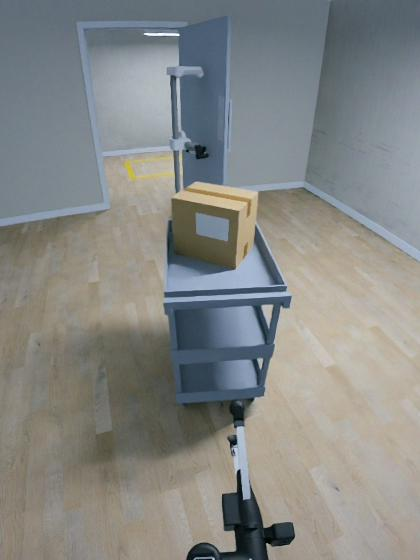

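>>> move --r2 '{"base":{"rotate_rad":1.9},"joints":{"wrist_roll_rad":0,"lift_m":0.87}}' --blocking false --cameras '[]'

>>> wait --seconds 4 --cameras '[]'

>>> move --r2 '{"base":{"translate_m":-1.9},"pace":"fast"}' --blocking false --cameras '[]'

>>> wait --seconds 8 --cameras '["r2_head_left_camera","r2_head_right_camera"]'

Scene clock: 339.30 s.
move: r2 moving
r1: as last shown
r1.lidar_m: 3.64 0.25 0.25 - 0.25 0.34 3.63 1.13 1.57 2.78 3.33 1.78
r1.motor_effort: lift_m=+17(17) arm_m=+4(4) wheel_0=-9(10) wheel_1=+4(5) wheel_2=+0(0)
r1.servo_current: wrist_yaw_rad=33(65) wrist_pitch_rad=46(46) wrist_roll_rad=52(72) gripper_m=46(46)
r1.wrist_depth_mm: - 138 - - - 255 - / - 138 - - - 259 177 / 112 138 222 - - 262 178 / 130 144 - - - 263 179 / 1078 - - - - 263 179 / 1098 - 193 - 188 263 179 / 1118 1661 1708 143 480 221 178
r2.base_odometry: x=+0.340 y=-0.696 heading=-2.137
r2.turned_by_wheels: +0.252
r2.turned_by_imu: +0.245
r2.base_tilt: forward=-0.7 right=+0.1
r2.lidar_m: 0.89 2.76 1.99 1.82 1.94 1.95 1.83 1.92 2.53 2.87 2.97 0.89
r2.base_status: rotate_rad moving
r2.joint_positions: lift_m=+0.726 arm_m=+0.000 wrist_yaw_rad=+0.003 wrist_pitch_rad=+0.003 wrist_roll_rad=+0.981 gripper_m=+0.120
r2.joint_status: lift_m moving; wrist_roll_rad moving
r2.measured_speeds: translate_m=-0.001 strafe_m=-0.001 rotate_rad=+0.969 lift_m=+0.146 arm_m=+0.000 wrist_yaw_rad=+0.000 wrist_pitch_rad=+0.000 wrist_roll_rad=-1.820
r2.motor_effort: lift_m=+24(26) arm_m=-7(7) wheel_0=-8(9) wheel_1=-9(11) wheel_2=-10(11)
r2.servo_current: wrist_yaw_rad=65(65) wrist_pitch_rad=39(46) wrist_roll_rad=72(91) gripper_m=46(59)
r2.hand_pose: x=+0.4597 y=-0.0867 z=+0.9030 quat_wxyz=(+0.882, +0.471, +0.002, +0.000) (m; r2's base frame)
r2.wrist_depth_mm: - - - - - - - / - - - 946 891 - 1708 / - - - 1060 707 1229 - / - - - - 1255 - 691 / - - - - - 715 - / - - 199 - 214 732 - / - - - - 1863 1397 1042
pictures: none
No camera images: "cameras" was empty.

Scene clock: 341.03 s.
earlier move: r2 done
r1.base_odometry: x=-1.452 y=+1.809 heading=+3.010
r1.turned_by_wheels: +0.000
r1.turned_by_imu: +0.000
r1.base_tilt: forward=-1.6 right=+1.3
r1.lidar_m: 3.63 0.25 0.25 - 0.25 0.34 3.60 1.13 1.59 2.77 3.30 1.79
r1.base_status: not commanded
r1.joint_positions: lift_m=+0.600 arm_m=+0.000 wrist_yaw_rad=+3.092 wrist_pitch_rad=+0.002 wrist_roll_rad=+0.000 gripper_m=+0.056
r1.joint_status: not commanded
r1.measured_speeds: all 0
r1.motor_effort: lift_m=+17(17) arm_m=+4(4) wheel_0=-9(10) wheel_1=+5(5) wheel_2=+0(0)
r1.servo_current: wrist_yaw_rad=46(72) wrist_pitch_rad=46(46) wrist_roll_rad=39(72) gripper_m=46(46)
r1.hand_pose: x=-0.1128 y=+0.1015 z=+0.7777 quat_wxyz=(+0.025, -0.001, +0.000, +1.000) (m; r1's base frame)
r1.wrist_depth_mm: - 137 - - - 255 - / - 138 - - - 260 177 / 112 138 222 - - 260 178 / 130 145 - - - 263 179 / 1078 - - - - 263 179 / 1118 - 193 - 187 263 179 / 1078 1708 1708 143 480 221 179
r2.base_odometry: x=+0.340 y=-0.696 heading=-0.489
r2.turned_by_wheels: +1.647
r2.turned_by_imu: +1.604
r2.base_tilt: forward=-0.7 right=+0.1
r2.lidar_m: 1.80 1.97 1.88 1.82 1.94 2.71 2.89 3.01 0.91 0.91 2.57 1.91
r2.base_status: done
r2.joint_positions: lift_m=+0.870 arm_m=+0.000 wrist_yaw_rad=+0.003 wrist_pitch_rad=+0.003 wrist_roll_rad=+0.002 gripper_m=+0.120
r2.joint_status: all done
r2.measured_speeds: all 0
r2.motor_effort: lift_m=+21(26) arm_m=-7(7) wheel_0=-4(10) wheel_1=-4(11) wheel_2=-6(13)
r2.servo_current: wrist_yaw_rad=52(65) wrist_pitch_rad=46(46) wrist_roll_rad=46(91) gripper_m=52(59)
r2.hand_pose: x=+0.4597 y=-0.0867 z=+1.0471 quat_wxyz=(+1.000, +0.001, +0.001, +0.001) (m; r2's base frame)
r2.wrist_depth_mm: - - 1618 1576 1576 - - / - - 1618 1618 1576 - - / - - 1618 1618 1618 - - / - - 1618 1661 1618 - - / - - - - 1618 - - / - 185 189 - 186 - - / - - - - - - -
wait: 1.73 of 4 s (r2 has come to rest)
pictures: none
No camera images: "cameras" was empty.

Scene clock: 341.53 s.
move: r2 moving
r1: as last shown
r1.lidar_m: 3.63 0.25 0.25 - 0.25 0.34 3.62 1.08 1.58 2.76 3.33 1.78
r1.servo_current: wrist_yaw_rad=52(52) wrist_pitch_rad=46(46) wrist_roll_rad=46(65) gripper_m=39(46)
r1.wrist_depth_mm: - 137 - - - 256 - / - 138 - - - 258 177 / 112 138 221 - - 262 178 / 130 144 - - - 263 179 / 1060 - - - - 263 179 / 1118 - 194 - 187 263 179 / 1118 1708 1756 143 480 220 179
r2.base_odometry: x=+0.304 y=-0.676 heading=-0.489
r2.turned_by_wheels: +0.000
r2.turned_by_imu: +0.000
r2.base_tilt: forward=-0.7 right=+0.1
r2.lidar_m: 1.87 2.03 1.88 1.83 1.95 2.73 2.83 3.00 0.88 0.87 2.59 1.94
r2.base_status: translate_m moving
r2.joint_positions: lift_m=+0.870 arm_m=+0.000 wrist_yaw_rad=+0.003 wrist_pitch_rad=+0.003 wrist_roll_rad=+0.002 gripper_m=+0.120
r2.joint_status: not commanded
r2.measured_speeds: translate_m=-0.164 strafe_m=-0.001 rotate_rad=+0.002 lift_m=+0.000 arm_m=+0.000 wrist_yaw_rad=+0.000 wrist_pitch_rad=+0.000 wrist_roll_rad=+0.000
r2.motor_effort: lift_m=+21(21) arm_m=-7(7) wheel_0=-8(11) wheel_1=-7(9) wheel_2=+14(14)
r2.servo_current: wrist_yaw_rad=52(59) wrist_pitch_rad=46(46) wrist_roll_rad=39(59) gripper_m=59(59)
r2.hand_pose: x=+0.4597 y=-0.0867 z=+1.0471 quat_wxyz=(+1.000, +0.001, +0.001, +0.001) (m; r2's base frame)
r2.wrist_depth_mm: - - 1618 1618 1618 - - / - - 1661 1618 1618 - - / - - 1661 1661 1661 - - / - - 1661 1618 1618 - - / - - 1708 - 1661 - - / - 186 190 - 186 - - / - - - - - - -
pictures: none
No camera images: "cameras" was empty.

Scene clock: 347.30 s.
earlier move: r2 done
r1.base_odometry: x=-1.452 y=+1.809 heading=+3.010
r1.turned_by_wheels: +0.000
r1.turned_by_imu: +0.000
r1.base_tilt: forward=-1.6 right=+1.2
r1.lidar_m: 3.14 0.25 0.25 - 0.25 0.33 3.62 1.09 1.60 2.75 3.35 1.79
r1.base_status: not commanded
r1.joint_positions: lift_m=+0.600 arm_m=+0.000 wrist_yaw_rad=+3.092 wrist_pitch_rad=+0.002 wrist_roll_rad=+0.000 gripper_m=+0.056
r1.joint_status: not commanded
r1.measured_speeds: all 0
r1.motor_effort: lift_m=+17(17) arm_m=+4(4) wheel_0=-9(10) wheel_1=+5(5) wheel_2=+0(0)
r1.servo_current: wrist_yaw_rad=52(78) wrist_pitch_rad=46(52) wrist_roll_rad=46(72) gripper_m=39(52)
r1.hand_pose: x=-0.1128 y=+0.1015 z=+0.7777 quat_wxyz=(+0.025, -0.001, +0.000, +1.000) (m; r1's base frame)
r1.wrist_depth_mm: - 137 - - - 255 - / - 138 - - - 259 177 / 112 138 223 - - 262 178 / 130 145 - - - 262 179 / 1078 - - - - 263 180 / 1078 - 194 - 188 262 179 / 1138 1756 1708 143 480 220 179
r2.base_odometry: x=-1.336 y=+0.198 heading=-0.489
r2.turned_by_wheels: +0.000
r2.turned_by_imu: -0.001
r2.base_tilt: forward=-0.7 right=+0.1
r2.lidar_m: 3.73 2.64 1.96 1.89 1.38 0.99 0.97 1.02 1.46 3.00 1.65 1.49
r2.base_status: done
r2.joint_positions: lift_m=+0.870 arm_m=+0.000 wrist_yaw_rad=+0.003 wrist_pitch_rad=+0.003 wrist_roll_rad=+0.002 gripper_m=+0.120
r2.joint_status: not commanded
r2.measured_speeds: all 0
r2.motor_effort: lift_m=+21(21) arm_m=-7(7) wheel_0=-2(12) wheel_1=-2(10) wheel_2=+2(16)
r2.servo_current: wrist_yaw_rad=52(72) wrist_pitch_rad=46(46) wrist_roll_rad=52(65) gripper_m=59(59)
r2.hand_pose: x=+0.4597 y=-0.0867 z=+1.0471 quat_wxyz=(+1.000, +0.001, +0.001, +0.001) (m; r2's base frame)
r2.wrist_depth_mm: - - - - - - - / - - - - - - - / - - - - - - - / - - - - - - - / - - - - - - 1397 / - - 201 - 199 - - / - - - - - - 1921
wait: 5.77 of 8 s (r2 has come to rest)
pictures: r2_head_left_camera, r2_head_right_camera
Images, in order (width x height): r2_head_left_camera 420x672, r2_head_right_camera 420x672.

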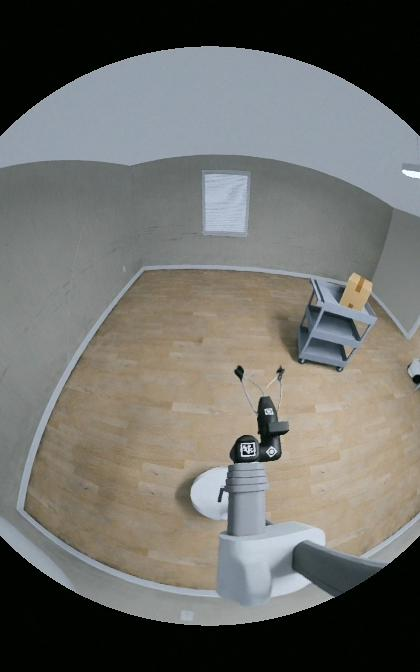

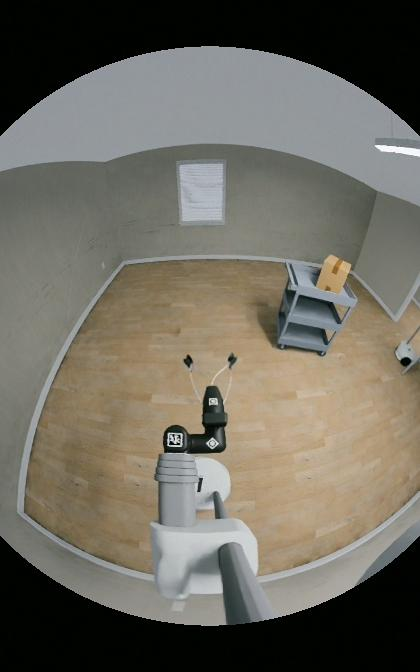

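>>> move --r2 '{"base":{"translate_m":-0.35,"strafe_m":-1.95},"pace":"fast"}' --blocking false --cameras '[]'

>>> wait --seconds 8 --cameras '["r2_head_left_camera","r2_head_right_camera","r2_wrist_camera"]'

Scene clock: 352.23 s.
move: r2 moving
r1: as last shown
r1.base_tilt: forward=-1.6 right=+1.3
r1.lidar_m: 3.11 0.25 0.25 - 0.25 0.35 3.62 1.11 1.57 2.78 3.31 1.76
r1.motor_effort: lift_m=+17(17) arm_m=+3(4) wheel_0=-9(10) wheel_1=+5(5) wheel_2=+0(0)
r1.servo_current: wrist_yaw_rad=46(46) wrist_pitch_rad=39(52) wrist_roll_rad=52(59) gripper_m=39(46)
r1.wrist_depth_mm: - 137 - - - 256 - / - 138 - - - 259 177 / 112 138 222 - - 260 178 / 130 144 - - - 262 179 / 1078 - - - - 263 180 / 1118 - 194 - 188 263 179 / 1098 1661 1661 143 484 220 178
r2.base_odometry: x=-1.364 y=+0.163 heading=-0.489
r2.turned_by_wheels: +0.000
r2.turned_by_imu: +0.001
r2.base_tilt: forward=-0.7 right=+0.1
r2.lidar_m: 3.72 2.67 2.01 1.94 1.36 1.03 0.97 1.04 1.45 2.93 1.64 1.48
r2.base_status: translate_m moving; strafe_m moving
r2.joint_positions: lift_m=+0.870 arm_m=+0.000 wrist_yaw_rad=+0.003 wrist_pitch_rad=+0.003 wrist_roll_rad=+0.002 gripper_m=+0.120
r2.joint_status: not commanded
r2.measured_speeds: translate_m=-0.031 strafe_m=-0.170 rotate_rad=+0.000 lift_m=+0.000 arm_m=+0.000 wrist_yaw_rad=+0.000 wrist_pitch_rad=+0.000 wrist_roll_rad=+0.000
r2.motor_effort: lift_m=+21(21) arm_m=-7(7) wheel_0=+7(12) wheel_1=-11(13) wheel_2=+8(8)
r2.servo_current: wrist_yaw_rad=46(46) wrist_pitch_rad=46(46) wrist_roll_rad=46(52) gripper_m=46(52)
r2.hand_pose: x=+0.4597 y=-0.0867 z=+1.0471 quat_wxyz=(+1.000, +0.001, +0.001, +0.001) (m; r2's base frame)
r2.wrist_depth_mm: - - - - - - - / - - - - - - - / - - - - - - - / - - - - - - - / - - - - - - 1397 / - - 200 - 200 - 1464 / - - - - - - 1397
pictures: none
No camera images: "cameras" was empty.

Scene clock: 358.13 s.
earlier move: r2 done
r1.base_odometry: x=-1.452 y=+1.809 heading=+3.010
r1.turned_by_wheels: +0.000
r1.turned_by_imu: +0.000
r1.base_tilt: forward=-1.6 right=+1.3
r1.lidar_m: 3.64 0.25 0.25 - 0.25 0.34 3.62 1.10 1.58 2.78 3.34 1.77
r1.base_status: not commanded
r1.joint_positions: lift_m=+0.600 arm_m=+0.000 wrist_yaw_rad=+3.092 wrist_pitch_rad=+0.002 wrist_roll_rad=+0.000 gripper_m=+0.056
r1.joint_status: not commanded
r1.measured_speeds: all 0
r1.motor_effort: lift_m=+17(17) arm_m=+4(4) wheel_0=-9(10) wheel_1=+5(5) wheel_2=+0(0)
r1.servo_current: wrist_yaw_rad=39(72) wrist_pitch_rad=46(52) wrist_roll_rad=39(72) gripper_m=39(52)
r1.hand_pose: x=-0.1128 y=+0.1015 z=+0.7777 quat_wxyz=(+0.025, -0.001, +0.000, +1.000) (m; r1's base frame)
r1.wrist_depth_mm: - 138 - - - 254 - / - 138 - - - 258 177 / 112 138 221 - - 260 178 / 130 144 - - - 262 179 / 1078 - - - - 262 179 / 1118 - 193 - 187 262 179 / 1098 1708 1708 143 484 220 179
r2.base_odometry: x=-2.561 y=-1.359 heading=-0.489
r2.turned_by_wheels: +0.000
r2.turned_by_imu: +0.000
r2.base_tilt: forward=-0.7 right=+0.1
r2.lidar_m: 1.75 1.54 3.96 2.48 1.00 0.74 0.68 0.74 1.03 1.93 1.37 1.62
r2.base_status: done
r2.joint_positions: lift_m=+0.870 arm_m=+0.000 wrist_yaw_rad=+0.003 wrist_pitch_rad=+0.003 wrist_roll_rad=+0.002 gripper_m=+0.120
r2.joint_status: not commanded
r2.measured_speeds: all 0
r2.motor_effort: lift_m=+21(21) arm_m=-6(7) wheel_0=+1(15) wheel_1=-2(14) wheel_2=+5(8)
r2.servo_current: wrist_yaw_rad=46(59) wrist_pitch_rad=39(46) wrist_roll_rad=52(65) gripper_m=52(59)
r2.hand_pose: x=+0.4597 y=-0.0867 z=+1.0471 quat_wxyz=(+1.000, +0.001, +0.001, +0.001) (m; r2's base frame)
r2.wrist_depth_mm: - - - - - - - / - - - - - - - / - - - - - - - / - 1464 - - - - - / - 1397 - - - - - / - 1255 198 - 200 - - / - - - - - - -
wait: 5.90 of 8 s (r2 has come to rest)
pictures: r2_head_left_camera, r2_head_right_camera, r2_wrist_camera
Images, in order (width x height): r2_head_left_camera 420x672, r2_head_right_camera 420x672, r2_wrist_camera 616x392.

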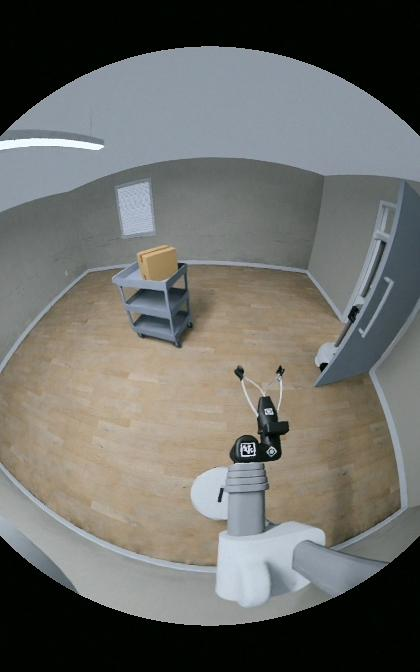

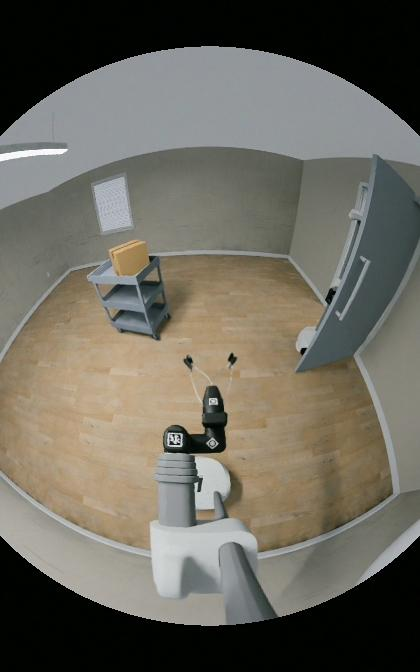

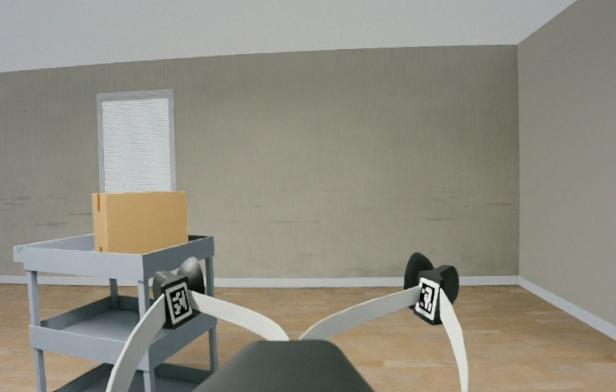

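>>> move --r2 '{"base":{"strafe_m":-0.4}}' --blocking false --cameras '[]'

>>> wait --seconds 3 --cameras '["r2_head_camera","r2_head_left_camera","r2_wrist_camera"]'

Scene clock: 372.10 s.
move: r2 moving
r1: as last shown
r1.base_tilt: forward=-1.6 right=+1.2
r1.lidar_m: 1.51 0.25 0.25 - 0.25 0.33 3.62 1.11 1.59 2.77 3.35 1.81
r1.servo_current: wrist_yaw_rad=52(65) wrist_pitch_rad=39(46) wrist_roll_rad=46(59) gripper_m=39(46)
r1.wrist_depth_mm: - 138 - - - 256 - / - 138 - - - 258 177 / 112 138 222 - - 262 178 / 131 144 - - - 262 179 / 1060 - - - - 263 179 / 1098 - 193 - 188 260 179 / 1098 1708 1708 143 477 220 178
r2.base_odometry: x=-2.578 y=-1.391 heading=-0.489
r2.turned_by_wheels: +0.000
r2.turned_by_imu: +0.000
r2.base_tilt: forward=-0.7 right=+0.1
r2.lidar_m: 1.77 1.53 4.02 2.48 0.99 0.70 0.70 0.74 1.04 1.91 1.36 1.35
r2.base_status: strafe_m moving
r2.joint_positions: lift_m=+0.870 arm_m=+0.000 wrist_yaw_rad=+0.003 wrist_pitch_rad=+0.003 wrist_roll_rad=+0.002 gripper_m=+0.120
r2.joint_status: not commanded
r2.measured_speeds: translate_m=+0.000 strafe_m=-0.141 rotate_rad=-0.002 lift_m=+0.000 arm_m=+0.000 wrist_yaw_rad=+0.000 wrist_pitch_rad=+0.000 wrist_roll_rad=+0.000
r2.motor_effort: lift_m=+20(21) arm_m=-7(7) wheel_0=+9(15) wheel_1=-9(11) wheel_2=+0(4)
r2.servo_current: wrist_yaw_rad=46(59) wrist_pitch_rad=39(46) wrist_roll_rad=46(59) gripper_m=52(52)
r2.hand_pose: x=+0.4597 y=-0.0867 z=+1.0471 quat_wxyz=(+1.000, +0.001, +0.001, +0.001) (m; r2's base frame)
r2.wrist_depth_mm: - - - - - - - / - - - - - - - / - - - - - - - / - 1430 - - - - - / - 1397 - - - - - / - 1661 198 - 199 - - / - - - - - - -
pictures: none
No camera images: "cameras" was empty.

Scene clock: 374.27 s.
earlier move: r2 done
r1.base_odometry: x=-1.452 y=+1.809 heading=+3.010
r1.turned_by_wheels: +0.000
r1.turned_by_imu: +0.000
r1.base_tilt: forward=-1.6 right=+1.3
r1.lidar_m: 3.63 0.25 0.25 - 0.25 0.33 3.64 1.11 1.61 2.77 3.36 1.77
r1.base_status: not commanded
r1.joint_positions: lift_m=+0.600 arm_m=+0.000 wrist_yaw_rad=+3.092 wrist_pitch_rad=+0.002 wrist_roll_rad=+0.000 gripper_m=+0.056
r1.joint_status: not commanded
r1.measured_speeds: all 0
r1.motor_effort: lift_m=+17(17) arm_m=+4(4) wheel_0=-9(10) wheel_1=+5(5) wheel_2=+0(0)
r1.servo_current: wrist_yaw_rad=39(65) wrist_pitch_rad=39(52) wrist_roll_rad=26(72) gripper_m=33(52)
r1.hand_pose: x=-0.1128 y=+0.1015 z=+0.7777 quat_wxyz=(+0.025, -0.001, +0.000, +1.000) (m; r1's base frame)
r1.wrist_depth_mm: - 137 - - - 255 - / - 138 - - - 259 177 / 112 138 222 - - 260 177 / 130 145 - - - 262 179 / 1060 - - - - 263 179 / 1118 - 193 - 188 263 179 / 1098 1756 1708 143 488 220 178
r2.base_odometry: x=-2.749 y=-1.713 heading=-0.489
r2.turned_by_wheels: +0.000
r2.turned_by_imu: +0.001
r2.base_tilt: forward=-0.7 right=+0.1
r2.lidar_m: 4.00 1.70 4.40 2.48 1.01 0.75 0.69 0.77 1.07 1.55 1.48 1.10
r2.base_status: done
r2.joint_positions: lift_m=+0.870 arm_m=+0.000 wrist_yaw_rad=+0.003 wrist_pitch_rad=+0.003 wrist_roll_rad=+0.002 gripper_m=+0.120
r2.joint_status: not commanded
r2.measured_speeds: all 0
r2.motor_effort: lift_m=+20(21) arm_m=-7(7) wheel_0=+2(15) wheel_1=+0(13) wheel_2=+0(4)
r2.servo_current: wrist_yaw_rad=46(65) wrist_pitch_rad=39(46) wrist_roll_rad=52(59) gripper_m=52(59)
r2.hand_pose: x=+0.4597 y=-0.0867 z=+1.0472 quat_wxyz=(+1.000, +0.001, +0.001, +0.001) (m; r2's base frame)
r2.wrist_depth_mm: - - - - - - - / - - - - - - - / - - - - - - - / 1499 - - - - - - / 1430 - - - - - - / - 1576 201 - 200 - - / 1308 - - - - - -
wait: 2.17 of 3 s (r2 has come to rest)
pictures: r2_head_camera, r2_head_left_camera, r2_wrist_camera
Images, in order (width x height): r2_head_camera 420x560, r2_head_left_camera 420x672, r2_wrist_camera 616x392.

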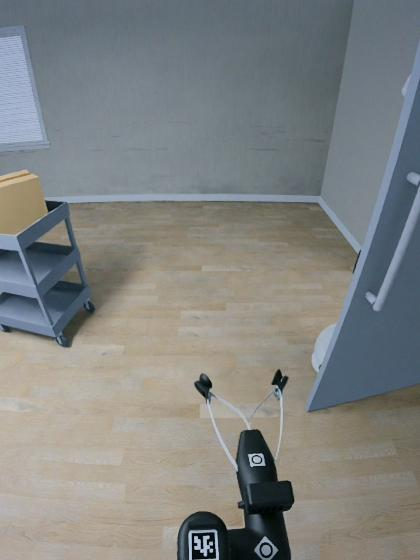

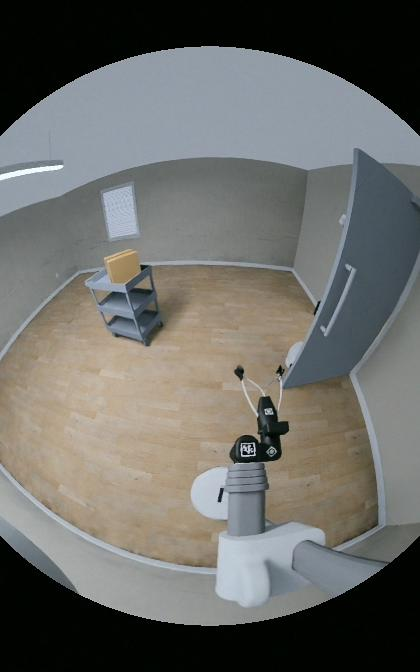

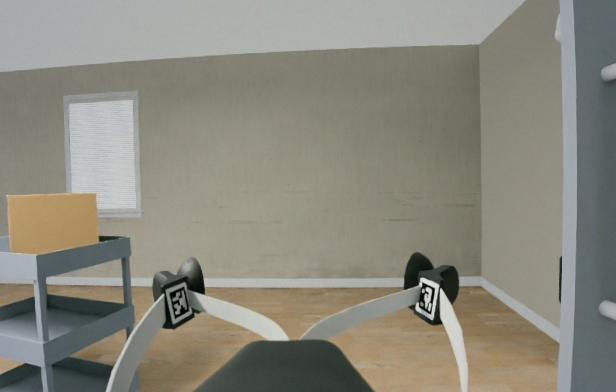

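>>> move --r2 '{"base":{"strafe_m":-0.6},"joints":{"lift_m":0.92}}' --blocking false --cameras '[]'

>>> wait --seconds 4 --cameras '[]'

>>> move --r2 '{"base":{"rotate_rad":0.08}}' --blocking false --cameras '[]'

>>> wait --seconds 1 --cameras '["r2_head_camera","r2_head_left_camera","r2_wrist_camera"]'

Scene clock: 390.37 s.
move: r2 moving
r1: as last shown
r1.lidar_m: 3.64 0.25 0.25 - 0.25 0.34 3.63 1.12 1.57 2.76 3.32 1.79
r1.servo_current: wrist_yaw_rad=52(65) wrist_pitch_rad=33(52) wrist_roll_rad=52(59) gripper_m=39(52)
r1.wrist_depth_mm: - 137 - - - 255 - / - 138 - - - 260 177 / 112 138 222 - - 260 178 / 130 145 - - - 264 179 / 1078 - - - - 263 179 / 1138 - 194 - 188 262 179 / 1118 1708 1756 143 480 220 179
r2.base_odometry: x=-2.766 y=-1.744 heading=-0.489
r2.turned_by_wheels: +0.000
r2.turned_by_imu: +0.000
r2.base_tilt: forward=-0.7 right=+0.1
r2.lidar_m: 4.03 1.75 4.43 2.50 0.99 0.73 0.70 0.76 1.05 1.51 1.43 1.07
r2.base_status: strafe_m moving
r2.joint_positions: lift_m=+0.905 arm_m=+0.000 wrist_yaw_rad=+0.003 wrist_pitch_rad=+0.003 wrist_roll_rad=+0.002 gripper_m=+0.120
r2.joint_status: lift_m moving
r2.measured_speeds: translate_m=+0.000 strafe_m=-0.139 rotate_rad=+0.002 lift_m=+0.099 arm_m=+0.000 wrist_yaw_rad=+0.000 wrist_pitch_rad=+0.000 wrist_roll_rad=+0.000
r2.motor_effort: lift_m=+20(24) arm_m=-6(7) wheel_0=+14(14) wheel_1=-10(11) wheel_2=+0(1)
r2.servo_current: wrist_yaw_rad=59(59) wrist_pitch_rad=46(46) wrist_roll_rad=46(59) gripper_m=46(59)
r2.hand_pose: x=+0.4597 y=-0.0867 z=+1.0823 quat_wxyz=(+1.000, +0.001, +0.001, +0.001) (m; r2's base frame)
r2.wrist_depth_mm: - - - - - - - / - - - - - - - / - - - - - - - / - - - - - - - / 1430 - - - - - - / 1863 - 200 - 199 - - / 1308 - - - - - -
pictures: none
No camera images: "cameras" was empty.

Scene clock: 393.20 s.
earlier move: r2 done
r1.base_odometry: x=-1.452 y=+1.809 heading=+3.010
r1.turned_by_wheels: +0.000
r1.turned_by_imu: +0.000
r1.base_tilt: forward=-1.6 right=+1.3
r1.lidar_m: 3.62 0.25 0.25 - 0.25 0.33 3.63 1.12 1.58 2.75 3.32 1.80
r1.base_status: not commanded
r1.joint_positions: lift_m=+0.600 arm_m=+0.000 wrist_yaw_rad=+3.092 wrist_pitch_rad=+0.002 wrist_roll_rad=+0.000 gripper_m=+0.056
r1.joint_status: not commanded
r1.measured_speeds: all 0
r1.motor_effort: lift_m=+17(17) arm_m=+4(4) wheel_0=-9(10) wheel_1=+5(5) wheel_2=+0(0)
r1.servo_current: wrist_yaw_rad=65(78) wrist_pitch_rad=39(52) wrist_roll_rad=39(59) gripper_m=33(52)
r1.hand_pose: x=-0.1128 y=+0.1015 z=+0.7777 quat_wxyz=(+0.025, -0.001, +0.000, +1.000) (m; r1's base frame)
r1.wrist_depth_mm: - 137 - - - 256 - / - 138 - - - 258 177 / 112 138 221 - - 260 178 / 131 145 - - - 264 179 / 1042 - - - - 263 179 / 1098 - 194 - 188 263 179 / 1098 1708 1708 143 480 221 178
r2.base_odometry: x=-3.031 y=-2.242 heading=-0.489
r2.turned_by_wheels: +0.000
r2.turned_by_imu: +0.001
r2.base_tilt: forward=-0.6 right=+0.1
r2.lidar_m: 0.89 2.12 2.11 2.59 1.03 0.76 0.73 0.77 1.01 0.95 1.03 1.03
r2.base_status: done
r2.joint_positions: lift_m=+0.920 arm_m=+0.000 wrist_yaw_rad=+0.003 wrist_pitch_rad=+0.003 wrist_roll_rad=+0.002 gripper_m=+0.120
r2.joint_status: all done
r2.measured_speeds: all 0
r2.motor_effort: lift_m=+20(24) arm_m=-7(7) wheel_0=+3(14) wheel_1=-1(12) wheel_2=+0(2)
r2.servo_current: wrist_yaw_rad=59(72) wrist_pitch_rad=46(46) wrist_roll_rad=46(59) gripper_m=52(59)
r2.hand_pose: x=+0.4597 y=-0.0867 z=+1.0972 quat_wxyz=(+1.000, +0.001, +0.001, +0.001) (m; r2's base frame)
r2.wrist_depth_mm: - - - - - - - / - - - 707 - - - / - - - 647 - - - / - - - 715 - - - / - - - 715 - - - / - - 201 654 186 - - / - - - - - - -
wait: 2.83 of 4 s (r2 has come to rest)
pictures: none
No camera images: "cameras" was empty.

Scene clock: 393.70 s.
move: r2 moving
r1: as last shown
r1.lidar_m: 3.65 0.25 0.25 - 0.25 0.36 3.63 1.09 1.57 2.77 3.35 1.76
r1.servo_current: wrist_yaw_rad=33(65) wrist_pitch_rad=46(52) wrist_roll_rad=59(65) gripper_m=33(39)
r1.wrist_depth_mm: - 137 - - - 256 - / - 138 - - - 258 177 / 112 138 221 - - 260 178 / 130 145 - - - 263 180 / 1060 - - - - 263 179 / 1098 - 194 - 188 264 178 / 1118 1756 1708 143 484 220 179
r2.base_odometry: x=-3.031 y=-2.242 heading=-0.410
r2.turned_by_wheels: +0.079
r2.turned_by_imu: +0.077
r2.base_tilt: forward=-0.7 right=+0.1
r2.lidar_m: 0.86 2.10 2.35 2.05 0.96 0.75 0.73 0.81 0.96 0.93 1.06 0.98
r2.base_status: rotate_rad moving
r2.joint_positions: lift_m=+0.920 arm_m=+0.000 wrist_yaw_rad=+0.003 wrist_pitch_rad=+0.003 wrist_roll_rad=+0.002 gripper_m=+0.120
r2.joint_status: not commanded
r2.measured_speeds: all 0
r2.motor_effort: lift_m=+20(21) arm_m=-7(7) wheel_0=-3(7) wheel_1=-5(8) wheel_2=-6(9)
r2.servo_current: wrist_yaw_rad=52(59) wrist_pitch_rad=39(46) wrist_roll_rad=46(52) gripper_m=52(52)
r2.hand_pose: x=+0.4597 y=-0.0867 z=+1.0972 quat_wxyz=(+1.000, +0.001, +0.001, +0.001) (m; r2's base frame)
r2.wrist_depth_mm: - - - - - - - / - - - - - - - / - - - - - - - / - - - - - - - / - - - - 220 - - / - - 201 - 186 - - / - - - - - - -
pictures: none
No camera images: "cameras" was empty.

Scene clock: 393.90 s.
earlier move: r2 done
r1.base_odometry: x=-1.452 y=+1.809 heading=+3.010
r1.turned_by_wheels: +0.000
r1.turned_by_imu: +0.000
r1.base_tilt: forward=-1.6 right=+1.3
r1.lidar_m: 3.65 0.25 0.25 - 0.25 0.36 3.61 1.08 1.57 2.78 3.33 1.79
r1.base_status: not commanded
r1.joint_positions: lift_m=+0.600 arm_m=+0.000 wrist_yaw_rad=+3.092 wrist_pitch_rad=+0.002 wrist_roll_rad=+0.000 gripper_m=+0.056
r1.joint_status: not commanded
r1.measured_speeds: all 0
r1.motor_effort: lift_m=+17(17) arm_m=+4(4) wheel_0=-9(10) wheel_1=+5(5) wheel_2=+0(0)
r1.servo_current: wrist_yaw_rad=46(65) wrist_pitch_rad=39(52) wrist_roll_rad=39(65) gripper_m=33(46)
r1.hand_pose: x=-0.1128 y=+0.1015 z=+0.7777 quat_wxyz=(+0.025, -0.001, +0.000, +1.000) (m; r1's base frame)
r1.wrist_depth_mm: - 137 - - - 256 - / - 138 - - - 258 177 / 112 138 222 - - 260 178 / 130 145 - - - 263 179 / 1060 - - - - 263 179 / 1118 - 194 - 188 263 178 / 1118 1808 1708 143 477 220 178
r2.base_odometry: x=-3.031 y=-2.242 heading=-0.410
r2.turned_by_wheels: +0.000
r2.turned_by_imu: +0.000
r2.base_tilt: forward=-0.7 right=+0.0
r2.lidar_m: 0.87 2.08 2.37 2.07 0.97 0.75 0.73 0.81 0.98 0.95 1.05 0.98
r2.base_status: done
r2.joint_positions: lift_m=+0.920 arm_m=+0.000 wrist_yaw_rad=+0.003 wrist_pitch_rad=+0.003 wrist_roll_rad=+0.002 gripper_m=+0.120
r2.joint_status: not commanded
r2.measured_speeds: all 0
r2.motor_effort: lift_m=+20(21) arm_m=-7(7) wheel_0=-4(7) wheel_1=-4(8) wheel_2=-6(9)
r2.servo_current: wrist_yaw_rad=39(59) wrist_pitch_rad=39(46) wrist_roll_rad=46(59) gripper_m=52(52)
r2.hand_pose: x=+0.4597 y=-0.0867 z=+1.0972 quat_wxyz=(+1.000, +0.001, +0.001, +0.001) (m; r2's base frame)
r2.wrist_depth_mm: - - - - - - - / - - - - - - - / - - - - - - - / - - - - - - - / - - - - 220 - - / - - 200 - 186 - - / - - - - - - -
wait: 0.20 of 1 s (r2 has come to rest)
pictures: r2_head_camera, r2_head_left_camera, r2_wrist_camera
Images, in order (width x height): r2_head_camera 420x560, r2_head_left_camera 420x672, r2_wrist_camera 616x392.

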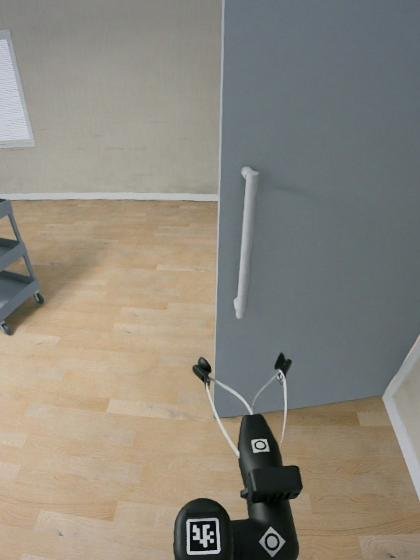

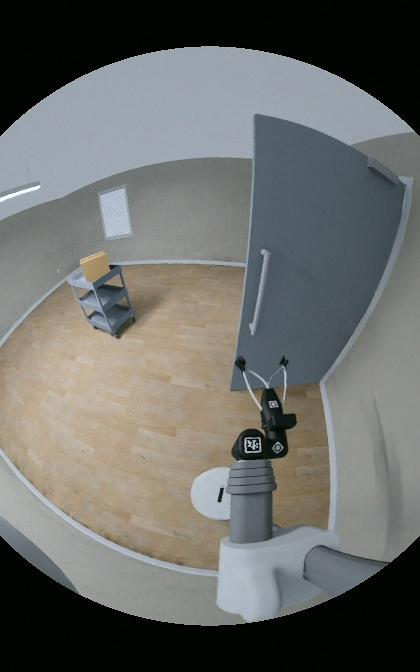

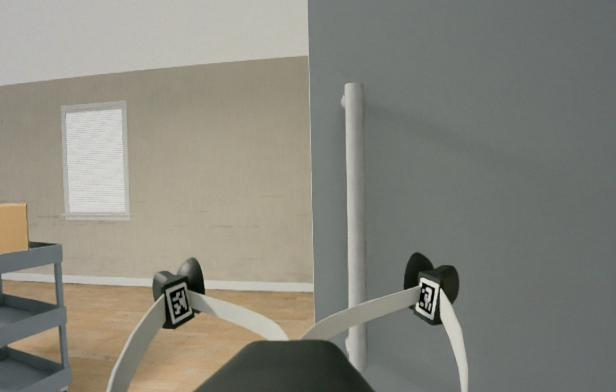

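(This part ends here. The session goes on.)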